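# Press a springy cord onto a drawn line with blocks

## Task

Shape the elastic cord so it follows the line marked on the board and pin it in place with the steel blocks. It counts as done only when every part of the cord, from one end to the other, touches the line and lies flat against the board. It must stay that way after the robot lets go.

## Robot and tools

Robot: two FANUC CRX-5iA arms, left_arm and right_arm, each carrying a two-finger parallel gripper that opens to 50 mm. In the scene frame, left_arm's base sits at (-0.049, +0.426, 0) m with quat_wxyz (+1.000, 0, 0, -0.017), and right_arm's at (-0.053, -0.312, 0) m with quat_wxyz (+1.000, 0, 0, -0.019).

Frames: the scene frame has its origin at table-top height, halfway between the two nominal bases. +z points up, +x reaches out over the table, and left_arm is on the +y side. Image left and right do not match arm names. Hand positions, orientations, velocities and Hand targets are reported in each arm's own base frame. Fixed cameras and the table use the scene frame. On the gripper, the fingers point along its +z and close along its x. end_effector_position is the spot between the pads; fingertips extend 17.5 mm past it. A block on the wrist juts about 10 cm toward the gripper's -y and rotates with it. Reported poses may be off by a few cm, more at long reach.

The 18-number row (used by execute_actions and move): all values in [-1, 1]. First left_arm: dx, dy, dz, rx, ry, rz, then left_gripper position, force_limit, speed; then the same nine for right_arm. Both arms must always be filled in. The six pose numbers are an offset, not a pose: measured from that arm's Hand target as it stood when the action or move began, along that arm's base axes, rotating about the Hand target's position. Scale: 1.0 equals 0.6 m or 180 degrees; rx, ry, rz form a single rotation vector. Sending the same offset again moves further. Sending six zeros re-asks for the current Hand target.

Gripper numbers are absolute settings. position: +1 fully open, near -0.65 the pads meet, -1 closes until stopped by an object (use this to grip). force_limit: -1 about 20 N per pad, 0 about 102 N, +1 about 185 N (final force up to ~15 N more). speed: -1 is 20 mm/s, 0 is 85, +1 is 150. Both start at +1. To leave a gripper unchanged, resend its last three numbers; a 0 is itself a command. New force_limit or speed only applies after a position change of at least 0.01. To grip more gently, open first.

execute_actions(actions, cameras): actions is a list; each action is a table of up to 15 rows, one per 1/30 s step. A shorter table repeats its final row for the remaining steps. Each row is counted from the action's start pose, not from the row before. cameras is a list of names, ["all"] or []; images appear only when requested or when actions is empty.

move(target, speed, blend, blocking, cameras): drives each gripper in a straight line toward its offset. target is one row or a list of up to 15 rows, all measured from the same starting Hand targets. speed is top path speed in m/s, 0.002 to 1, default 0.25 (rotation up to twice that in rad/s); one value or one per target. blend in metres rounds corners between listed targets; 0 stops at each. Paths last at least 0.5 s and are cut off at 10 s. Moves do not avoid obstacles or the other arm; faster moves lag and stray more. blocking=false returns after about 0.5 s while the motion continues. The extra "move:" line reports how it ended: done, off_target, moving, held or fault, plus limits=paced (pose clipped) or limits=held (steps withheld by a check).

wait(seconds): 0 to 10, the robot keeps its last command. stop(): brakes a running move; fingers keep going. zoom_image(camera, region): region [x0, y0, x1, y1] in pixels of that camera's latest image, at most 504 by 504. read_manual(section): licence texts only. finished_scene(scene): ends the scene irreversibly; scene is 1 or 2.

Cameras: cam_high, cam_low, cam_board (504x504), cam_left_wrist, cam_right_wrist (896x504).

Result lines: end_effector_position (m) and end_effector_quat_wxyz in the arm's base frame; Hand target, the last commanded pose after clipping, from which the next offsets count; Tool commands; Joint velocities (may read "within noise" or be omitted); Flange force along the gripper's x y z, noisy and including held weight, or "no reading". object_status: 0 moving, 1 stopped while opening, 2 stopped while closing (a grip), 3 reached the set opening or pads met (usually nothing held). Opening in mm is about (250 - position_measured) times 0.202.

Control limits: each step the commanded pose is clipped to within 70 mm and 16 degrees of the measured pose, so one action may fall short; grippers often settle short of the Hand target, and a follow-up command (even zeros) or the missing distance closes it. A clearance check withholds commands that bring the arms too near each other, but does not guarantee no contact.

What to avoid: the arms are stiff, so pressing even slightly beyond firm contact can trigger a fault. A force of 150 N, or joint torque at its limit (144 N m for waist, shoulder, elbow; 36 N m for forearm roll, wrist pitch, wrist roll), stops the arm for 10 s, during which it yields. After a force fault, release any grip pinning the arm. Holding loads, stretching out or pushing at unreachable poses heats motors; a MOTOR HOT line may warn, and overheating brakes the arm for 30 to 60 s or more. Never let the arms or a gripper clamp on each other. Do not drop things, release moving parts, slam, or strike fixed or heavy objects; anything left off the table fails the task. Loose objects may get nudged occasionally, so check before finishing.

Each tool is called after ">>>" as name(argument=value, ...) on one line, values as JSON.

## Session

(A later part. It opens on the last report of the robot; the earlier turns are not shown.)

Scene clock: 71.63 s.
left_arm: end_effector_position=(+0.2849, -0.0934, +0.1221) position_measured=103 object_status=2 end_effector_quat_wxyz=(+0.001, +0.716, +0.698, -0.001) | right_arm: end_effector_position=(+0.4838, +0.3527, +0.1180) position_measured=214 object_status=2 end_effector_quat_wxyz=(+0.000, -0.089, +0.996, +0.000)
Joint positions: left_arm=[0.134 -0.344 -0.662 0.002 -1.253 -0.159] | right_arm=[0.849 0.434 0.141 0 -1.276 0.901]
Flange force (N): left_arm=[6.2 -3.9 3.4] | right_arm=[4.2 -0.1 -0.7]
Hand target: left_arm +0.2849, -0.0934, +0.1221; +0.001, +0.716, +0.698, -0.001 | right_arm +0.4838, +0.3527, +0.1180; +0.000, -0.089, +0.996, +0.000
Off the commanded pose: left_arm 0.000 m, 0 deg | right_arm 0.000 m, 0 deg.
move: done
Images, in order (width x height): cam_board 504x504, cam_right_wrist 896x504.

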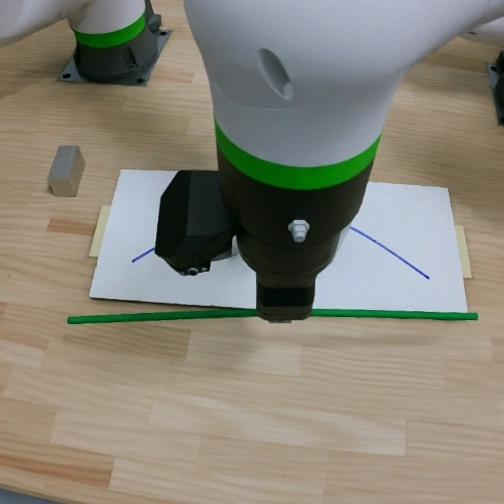

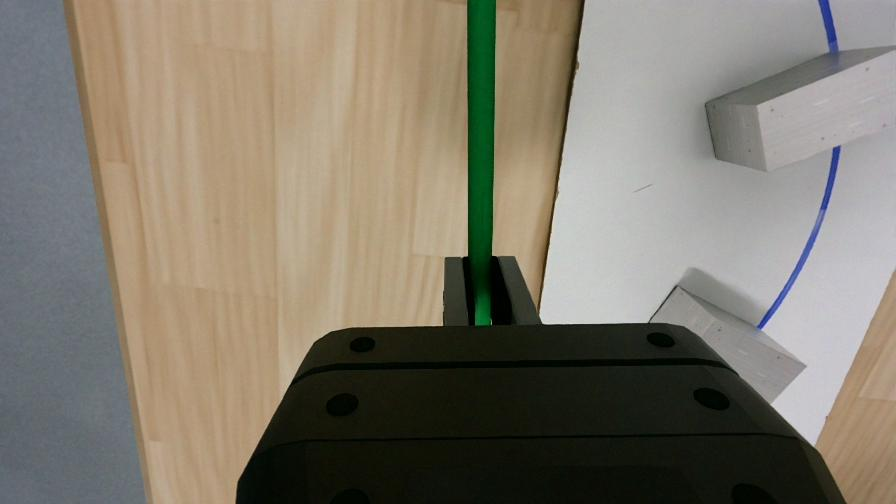

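>>> move(target=[0,0,0,0,0,0,-1,-0.7,0,-0.3385,-0.0162,0,0,0,-0.018,-1,-0.9,0], speed=0.25, cameras=["cam_right_wrist","cam_board","cam_left_wrist"])

Scene clock: 73.83 s.
left_arm: end_effector_position=(+0.2849, -0.0934, +0.1221) position_measured=103 object_status=2 end_effector_quat_wxyz=(+0.001, +0.716, +0.698, -0.001) | right_arm: end_effector_position=(+0.2807, +0.3430, +0.1180) position_measured=214 object_status=2 end_effector_quat_wxyz=(+0.000, -0.061, +0.998, +0.000)
Joint positions: left_arm=[0.134 -0.344 -0.662 0.002 -1.253 -0.159] | right_arm=[1.183 0.061 -0.325 0.001 -1.184 0.51]
Flange force (N): left_arm=[5.5 -3.2 4.0] | right_arm=[2.1 1.1 -1.3]
Hand target: left_arm +0.2849, -0.0934, +0.1221; +0.001, +0.716, +0.698, -0.001 | right_arm +0.2807, +0.3430, +0.1180; +0.000, -0.061, +0.998, +0.000
Off the commanded pose: left_arm 0.000 m, 0 deg | right_arm 0.000 m, 0 deg.
move: done
Images, in order (width x height): cam_board 504x504, cam_left_wrist 896x504, cam_right_wrist 896x504.

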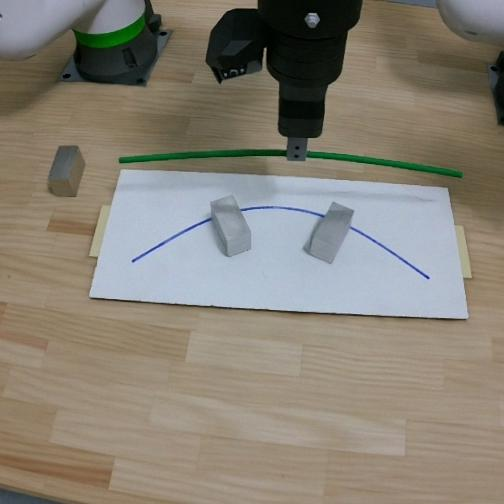

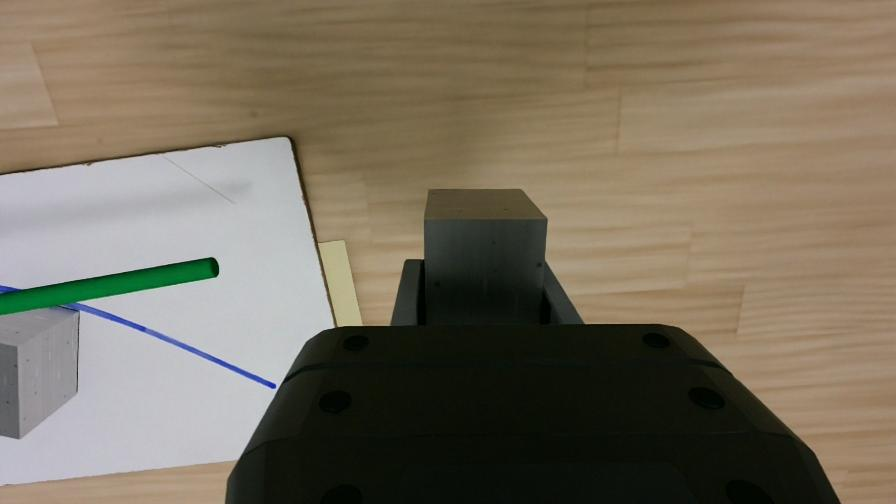

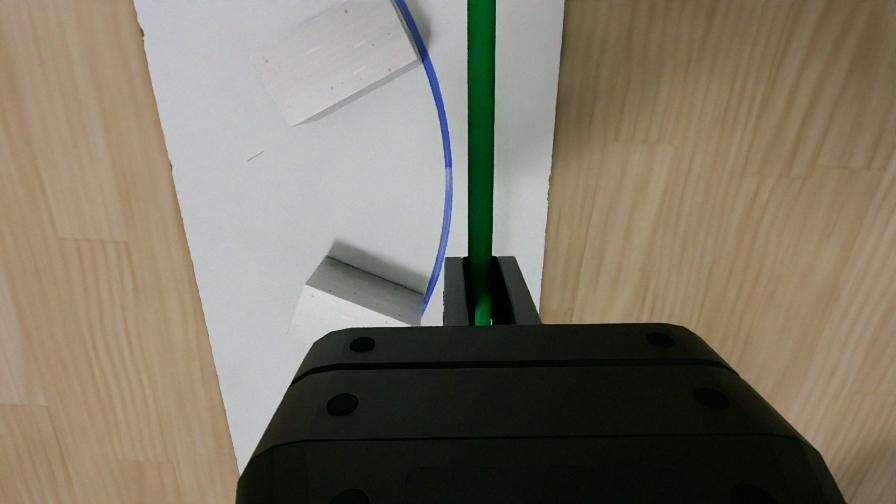

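>>> move(target=[[0,0,0,0,0,0,-1,-0.7,0,0,-0.015,-0.148,0,0,0,-1,-0.9,0],[0,0,0,0,0,0,-1,-0.7,0,0,-0.015,-0.148,0,0,0,0.3,-0.9,-0.8],[0,0,0,0,0,0,-1,-0.7,0,0,-0.015,0.03,0,0,0,0.3,-0.9,-0.8],[0,0,0,0,0,0,-1,-0.7,0,0.011,-0.521,0.037,0,0,-0.504,1,-0.7,-0.8]], speed=[0.1,0.1,0.15,0.35], cameras=["cam_right_wrist","cam_board"])

Scene clock: 81.90 s.
left_arm: end_effector_position=(+0.2849, -0.0934, +0.1221) position_measured=103 object_status=2 end_effector_quat_wxyz=(+0.001, +0.716, +0.698, -0.001) | right_arm: end_effector_position=(+0.2873, +0.0304, +0.1402) position_measured=3 object_status=3 end_effector_quat_wxyz=(+0.000, +0.667, +0.745, +0.000)
Joint positions: left_arm=[0.134 -0.344 -0.662 0.002 -1.253 -0.159] | right_arm=[0.573 -0.396 -0.652 0.001 -1.315 -0.463]
Flange force (N): left_arm=[6.3 -4.2 3.5] | right_arm=[3.9 -1.4 -0.4]
Hand target: left_arm +0.2849, -0.0934, +0.1221; +0.001, +0.716, +0.698, -0.001 | right_arm +0.2873, +0.0304, +0.1402; +0.000, +0.667, +0.745, +0.000
Off the commanded pose: left_arm 0.000 m, 0 deg | right_arm 0.000 m, 0 deg.
move: done
Images, in order (width x height): cam_board 504x504, cam_right_wrist 896x504.

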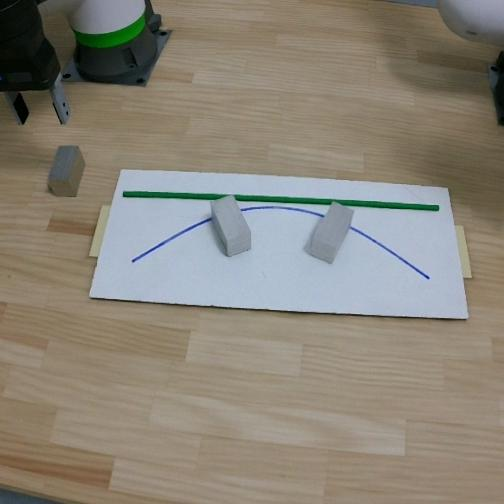

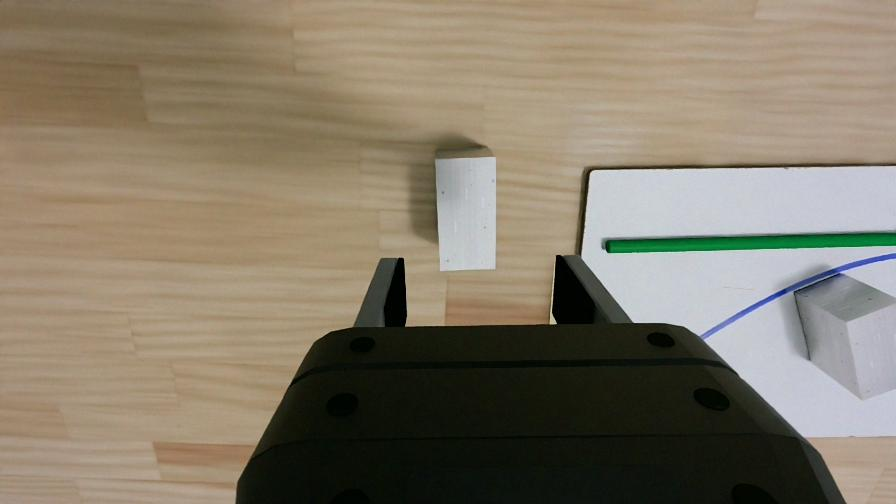

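>>> move(target=[[0,0,0,0,0,0,-1,-0.7,0,0.001,-0.001,-0.192,0,0,0.0128,1,-0.7,-0.8],[0,0,0,0,0,0,-1,-0.7,0,0.001,-0.001,-0.192,0,0,0.0128,-1,-0.7,0],[0,0,0,0,0,0,-1,-0.7,0,0.001,-0.001,-0.033,0,0,0.0128,-1,-0.7,0]], speed=0.12, cameras=["cam_right_wrist"])

Scene clock: 85.70 s.
left_arm: end_effector_position=(+0.2849, -0.0934, +0.1221) position_measured=103 object_status=2 end_effector_quat_wxyz=(+0.001, +0.716, +0.698, -0.001) | right_arm: end_effector_position=(+0.2879, +0.0298, +0.1204) position_measured=103 object_status=2 end_effector_quat_wxyz=(+0.000, +0.652, +0.758, +0.000)
Joint positions: left_arm=[0.134 -0.344 -0.662 0.002 -1.253 -0.159] | right_arm=[0.57 -0.377 -0.688 0.001 -1.26 -0.42]
Flange force (N): left_arm=[6.4 -4.3 3.5] | right_arm=[2.5 -3.4 4.7]
Hand target: left_arm +0.2849, -0.0934, +0.1221; +0.001, +0.716, +0.698, -0.001 | right_arm +0.2879, +0.0298, +0.1204; +0.000, +0.652, +0.758, +0.000
Off the commanded pose: left_arm 0.000 m, 0 deg | right_arm 0.000 m, 0 deg.
move: done
Images, in order (width x height): cam_right_wrist 896x504.

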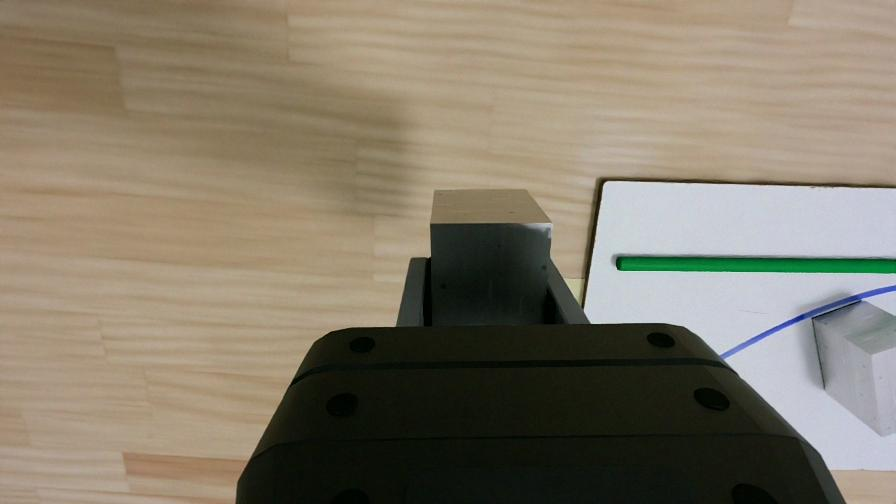

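>>> move(target=[[-0.04,-0.11,0,0,0,0.6,-1,-0.7,0,-0.034,0.09,0,0,0,0.6,-1,-0.7,0],[-0.0807,-0.2248,-0.0535,0,0,-0.969,-1,-0.7,0,-0.0687,0.1833,-0.0507,0,0,-0.998,-1,-0.7,0]], speed=0.5, cameras=["cam_board","cam_left_wrist","cam_right_wrist"])

Scene clock: 96.70 s.
left_arm: end_effector_position=(+0.2365, -0.2283, +0.0900) position_measured=103 object_status=2 end_effector_quat_wxyz=(-0.001, +0.732, -0.681, -0.001) | right_arm: end_effector_position=(+0.2466, +0.1398, +0.0900) position_measured=103 object_status=2 end_effector_quat_wxyz=(+0.000, +0.760, -0.650, +0.000)
Joint positions: left_arm=[-0.363 -0.216 -0.649 -0.002 -1.137 3.579] | right_arm=[0.991 -0.363 -0.754 -0.001 -1.18 2.307]
Flange force (N): left_arm=[-7.1 -0.1 2.5] | right_arm=[-4.2 5.3 4.2]
Hand target: left_arm +0.2365, -0.2283, +0.0900; -0.001, +0.732, -0.681, -0.001 | right_arm +0.2466, +0.1398, +0.0900; +0.000, +0.760, -0.650, +0.000
Off the commanded pose: left_arm 0.000 m, 0 deg | right_arm 0.000 m, 0 deg.
move: done
Images, in order (width x height): cam_board 504x504, cam_left_wrist 896x504, cam_right_wrist 896x504.

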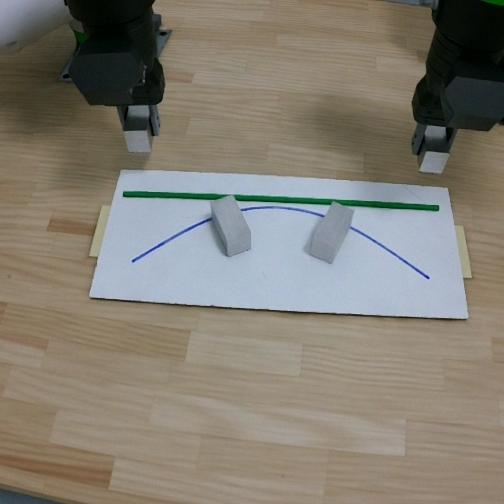

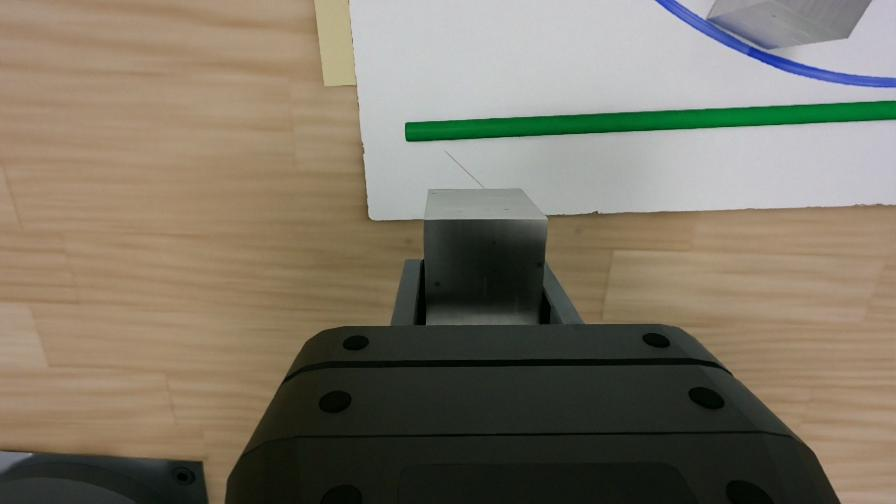

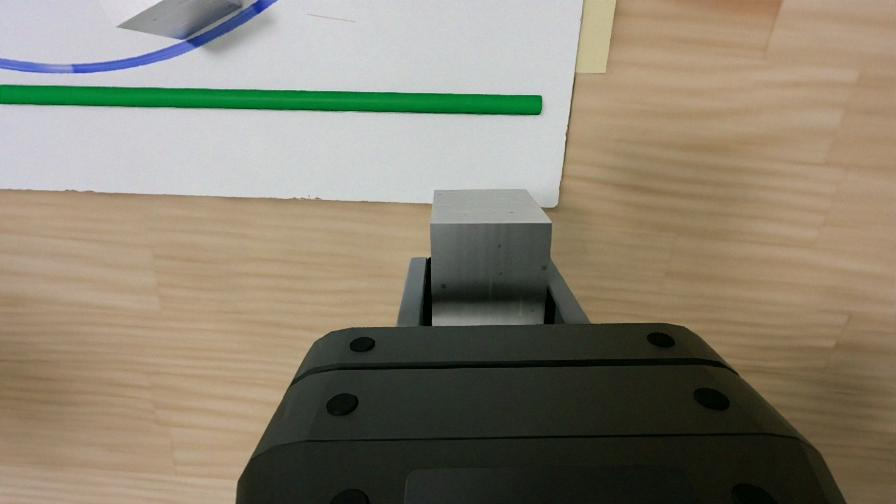

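>>> move(target=[[0,0,-0.0933,0,0,0,-1,-0.7,0,0,0,-0.095,0,0,0,-1,-0.7,0],[0.0617,0.0177,-0.0933,0,0,-0.0667,-1,-0.7,0,0.064,-0.003,-0.095,0,0,0.0667,-1,-0.7,0]], speed=[0.08,0.06], cameras=["cam_board","cam_left_wrist","cam_right_wrist"])

Scene clock: 101.00 s.
left_arm: end_effector_position=(+0.2735, -0.2177, +0.0340) position_measured=103 object_status=2 end_effector_quat_wxyz=(+0.001, -0.657, +0.754, +0.000) | right_arm: end_effector_position=(+0.2850, +0.1380, +0.0330) position_measured=103 object_status=2 end_effector_quat_wxyz=(+0.000, +0.824, -0.567, +0.000)
Joint positions: left_arm=[-0.293 -0.069 -0.676 -0.003 -0.964 3.3] | right_arm=[0.873 -0.163 -0.761 -0.001 -0.973 2.635]
Flange force (N): left_arm=[-5.6 1.7 3.1] | right_arm=[-3.3 2.4 4.8]
Hand target: left_arm +0.2735, -0.2177, +0.0341; +0.001, -0.657, +0.754, +0.000 | right_arm +0.2850, +0.1380, +0.0330; +0.000, +0.824, -0.567, +0.000
Off the commanded pose: left_arm 0.000 m, 0 deg | right_arm 0.000 m, 0 deg.
move: done
Images, in order (width x height): cam_board 504x504, cam_left_wrist 896x504, cam_right_wrist 896x504.

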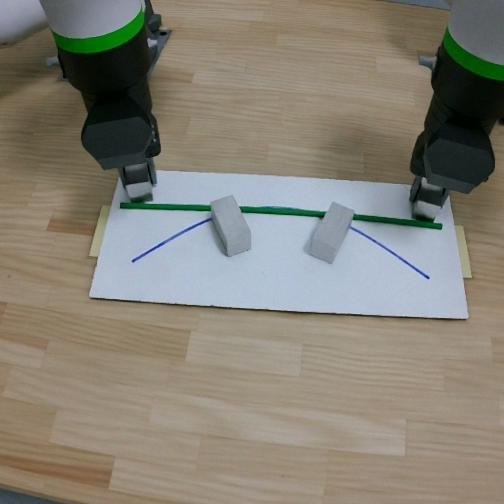

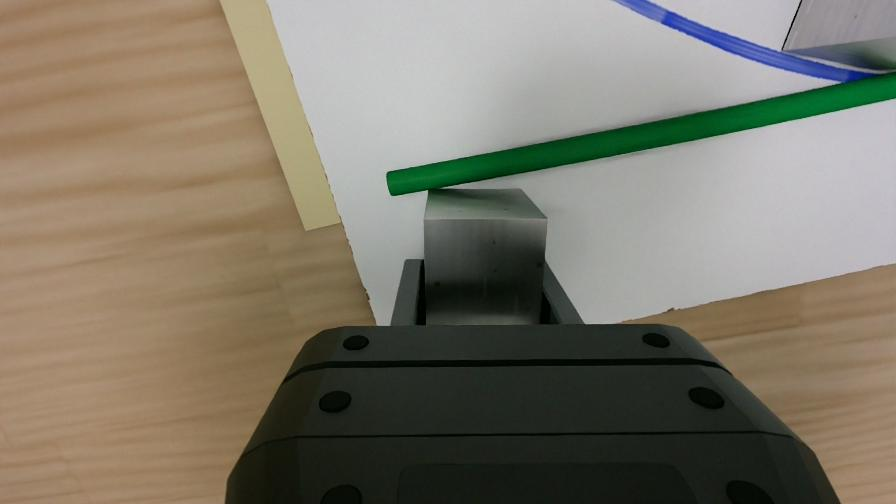

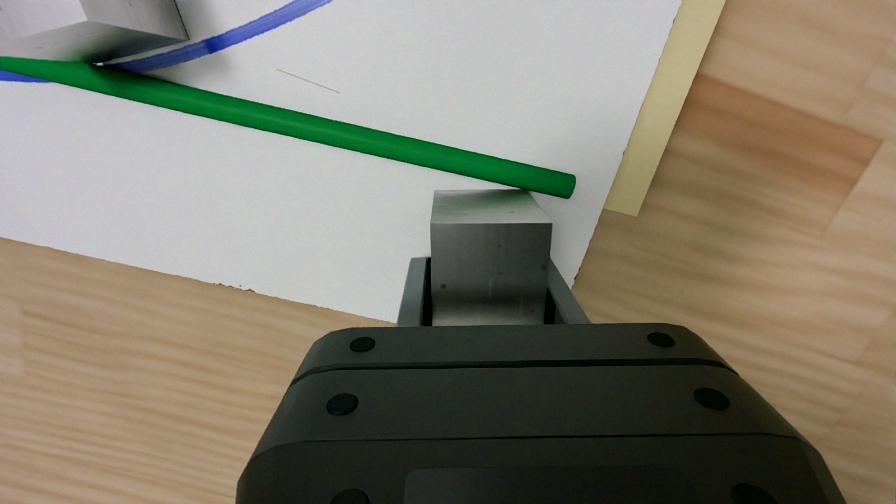

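>>> move(target=[[0.0672,0.013,0,0,0,-0.0777,-1,-0.7,0,0.068,0.0033,0,0,0,0.0777,-1,-0.7,0],[0.1117,0.0165,0,0,0,-0.1277,-1,-0.7,0,0.1118,0.0103,0,0,0,0.1277,-1,-0.7,0]], speed=0.06, blend=0.01, cameras=["cam_board","cam_left_wrist","cam_right_wrist"])

Scene clock: 105.47 s.
left_arm: end_effector_position=(+0.3406, -0.2078, +0.0341) position_measured=103 object_status=2 end_effector_quat_wxyz=(+0.001, -0.494, +0.870, +0.000) | right_arm: end_effector_position=(+0.3522, +0.1442, +0.0330) position_measured=103 object_status=2 end_effector_quat_wxyz=(+0.000, +0.920, -0.391, +0.000)
Joint positions: left_arm=[-0.217 0.059 -0.549 -0.002 -0.962 2.823] | right_arm=[0.737 0.015 -0.598 -0.001 -0.958 3.173]
Flange force (N): left_arm=[-3.4 3.6 3.1] | right_arm=[-3.6 2.0 4.1]
Hand target: left_arm +0.3406, -0.2078, +0.0341; +0.001, -0.494, +0.870, +0.000 | right_arm +0.3521, +0.1442, +0.0330; +0.000, +0.920, -0.391, +0.000
Off the commanded pose: left_arm 0.000 m, 0 deg | right_arm 0.000 m, 0 deg.
move: done
Images, in order (width x height): cam_board 504x504, cam_left_wrist 896x504, cam_right_wrist 896x504.

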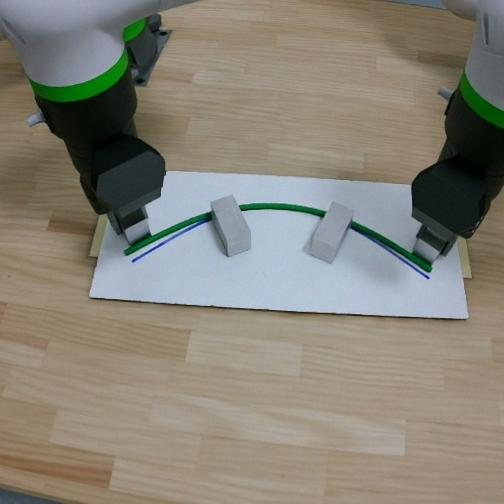

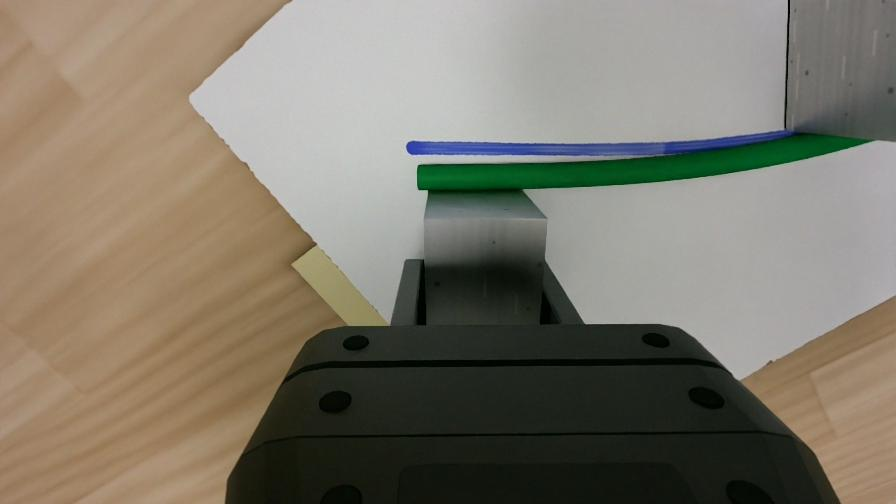

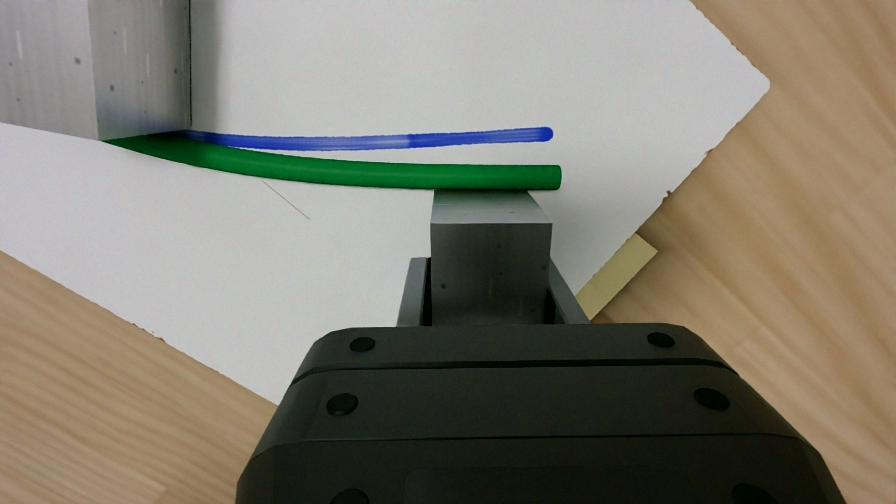

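>>> move(target=[0.0135,-0.008,0,0,0,-0.002,-1,-0.7,0,0.0145,0.0157,0,0,0,0.018,-1,-0.7,0], speed=0.04, cameras=["cam_board","cam_left_wrist","cam_right_wrist"])

Scene clock: 107.70 s.
left_arm: end_effector_position=(+0.3487, -0.2126, +0.0341) position_measured=103 object_status=2 end_effector_quat_wxyz=(+0.001, -0.491, +0.871, +0.000) | right_arm: end_effector_position=(+0.3608, +0.1536, +0.0330) position_measured=103 object_status=2 end_effector_quat_wxyz=(+0.000, +0.931, -0.365, +0.000)
Joint positions: left_arm=[-0.225 0.082 -0.524 -0.002 -0.964 2.824] | right_arm=[0.74 0.045 -0.567 -0.001 -0.959 3.226]
Flange force (N): left_arm=[-5.0 4.6 2.8] | right_arm=[-3.5 1.6 3.6]
Hand target: left_arm +0.3487, -0.2126, +0.0341; +0.001, -0.491, +0.871, +0.000 | right_arm +0.3608, +0.1536, +0.0330; +0.000, +0.931, -0.365, +0.000
Off the commanded pose: left_arm 0.000 m, 0 deg | right_arm 0.000 m, 0 deg.
move: done
Images, in order (width x height): cam_board 504x504, cam_left_wrist 896x504, cam_right_wrist 896x504.

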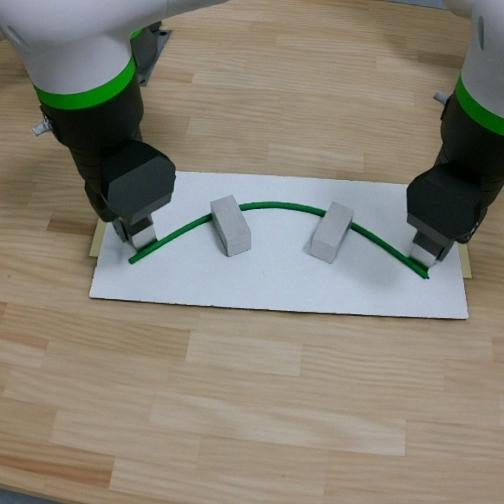

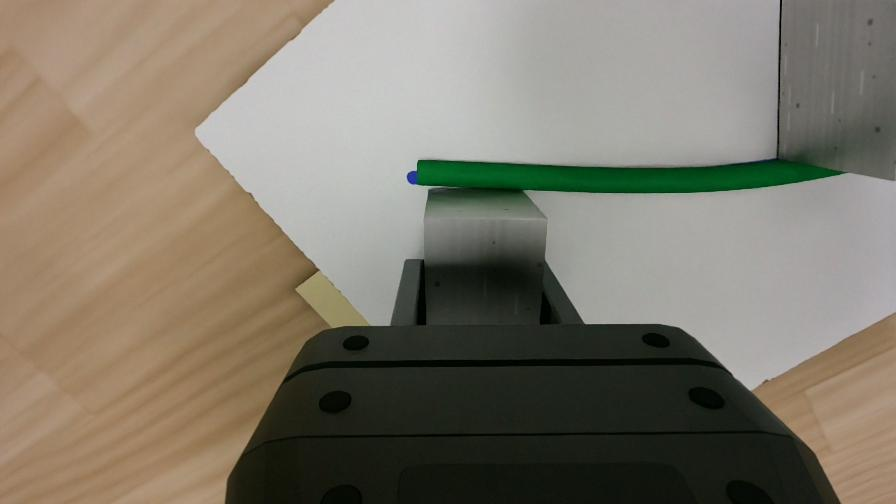

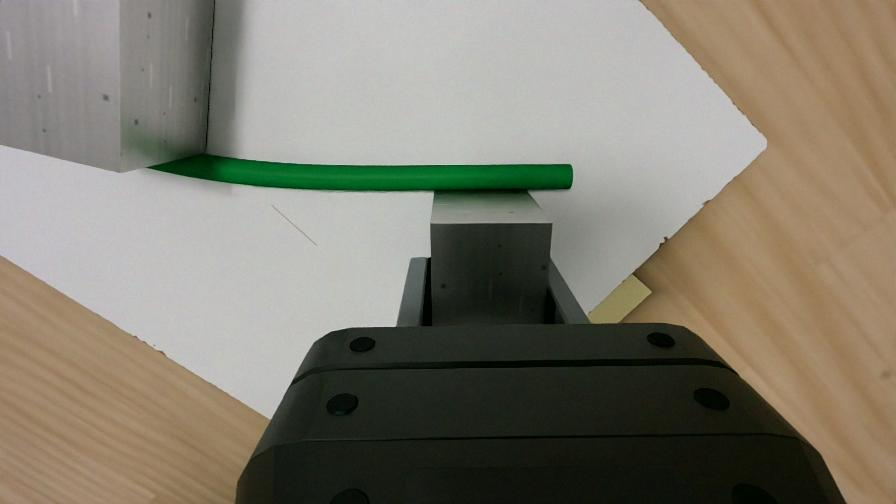

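>>> move(target=[0,0,-0.0035,0,0,0,-1,-0.7,0,0,0,-0.003,0,0,0,-1,-0.7,0], speed=0.01)

Scene clock: 109.03 s.
left_arm: end_effector_position=(+0.3487, -0.2126, +0.0320) position_measured=103 object_status=2 end_effector_quat_wxyz=(+0.001, -0.491, +0.871, +0.000) | right_arm: end_effector_position=(+0.3608, +0.1536, +0.0312) position_measured=103 object_status=2 end_effector_quat_wxyz=(+0.000, +0.931, -0.365, +0.000)
Joint positions: left_arm=[-0.225 0.085 -0.526 -0.002 -0.958 2.824] | right_arm=[0.74 0.048 -0.569 -0.001 -0.954 3.226]
Flange force (N): left_arm=[-15.3 40.1 -77.0] | right_arm=[-6.1 1.9 -7.9]
Hand target: left_arm +0.3487, -0.2126, +0.0320; +0.001, -0.491, +0.871, +0.000 | right_arm +0.3608, +0.1536, +0.0312; +0.000, +0.931, -0.365, +0.000
Off the commanded pose: left_arm 0.000 m, 0 deg | right_arm 0.000 m, 0 deg.
move: done

>>> move(target=[[0,0,0.0013,0,0,0,-1,-0.7,0,0,0,-0.0003,0,0,0,-1,-0.7,0],[0,0,0.0013,0,0,0,0.6,-0.7,-1,0,0,-0.0003,0,0,0,0.6,-0.7,-1],[0,0,0.15,0,0,0,0.6,-0.7,-1,0,0,0.15,0,0,0,0.6,-0.7,-1],[-0.05,0.03,0.25,0,0,0,0.6,-0.7,-1,-0.05,-0.08,0.25,0,0,0,0.6,-0.7,-1]], speed=[0.02,0.05,0.12,0.2], cameras=["cam_board","cam_left_wrist","cam_right_wrist"])

Scene clock: 112.87 s.
left_arm: end_effector_position=(+0.3187, -0.1946, +0.1819) position_measured=63 object_status=3 end_effector_quat_wxyz=(+0.001, -0.491, +0.871, +0.000) | right_arm: end_effector_position=(+0.3308, +0.1056, +0.1812) position_measured=63 object_status=3 end_effector_quat_wxyz=(+0.000, +0.931, -0.365, +0.000)
Joint positions: left_arm=[-0.194 -0.172 -0.388 -0.002 -1.353 2.792] | right_arm=[0.692 -0.243 -0.447 -0.001 -1.367 3.274]
Flange force (N): left_arm=[-4.9 4.3 -1.0] | right_arm=[-4.4 1.2 -1.2]
Hand target: left_arm +0.3187, -0.1946, +0.1820; +0.001, -0.491, +0.871, +0.000 | right_arm +0.3308, +0.1056, +0.1812; +0.000, +0.931, -0.365, +0.000
Off the commanded pose: left_arm 0.000 m, 0 deg | right_arm 0.000 m, 0 deg.
move: done
Images, in order (width x height): cam_board 504x504, cam_left_wrist 896x504, cam_right_wrist 896x504.

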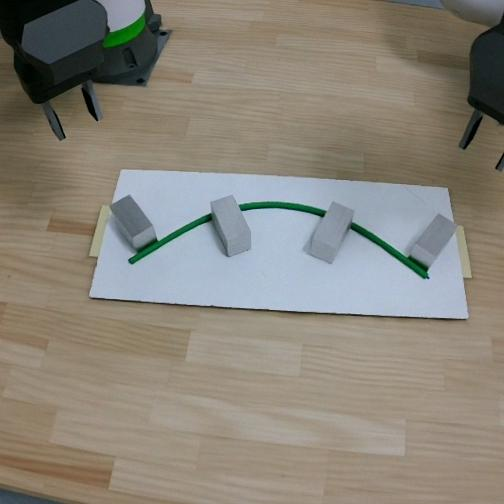

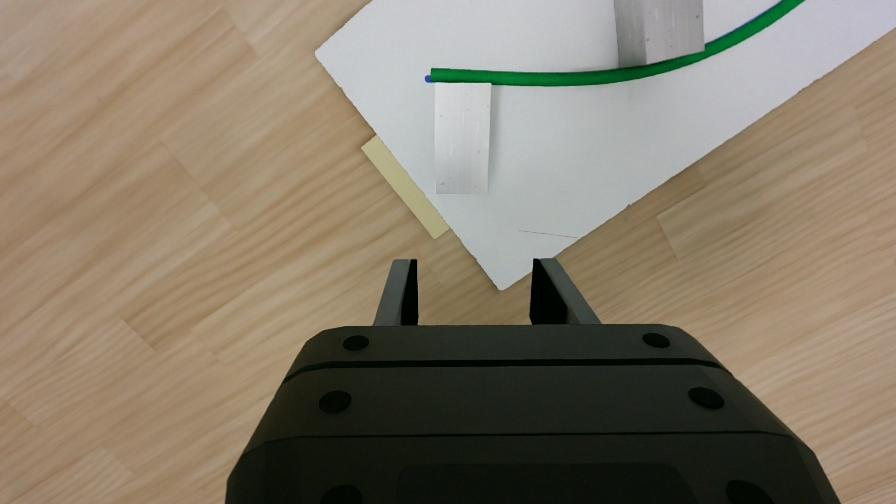

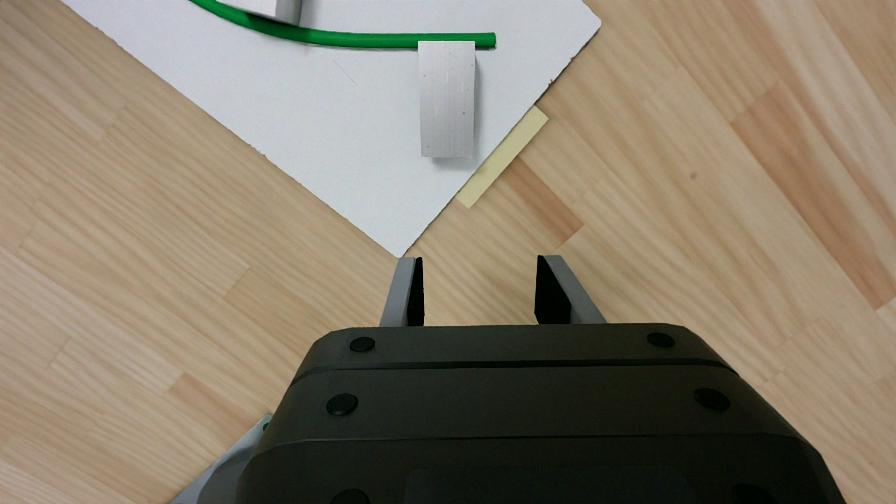

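>>> zoom_image(camera="cam_board", region=[90, 160, 470, 320])

Scaled by 1.326.

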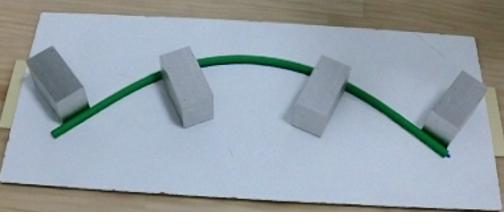

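>>> finished_scene(scene=1)

The scene is finished: the task was done.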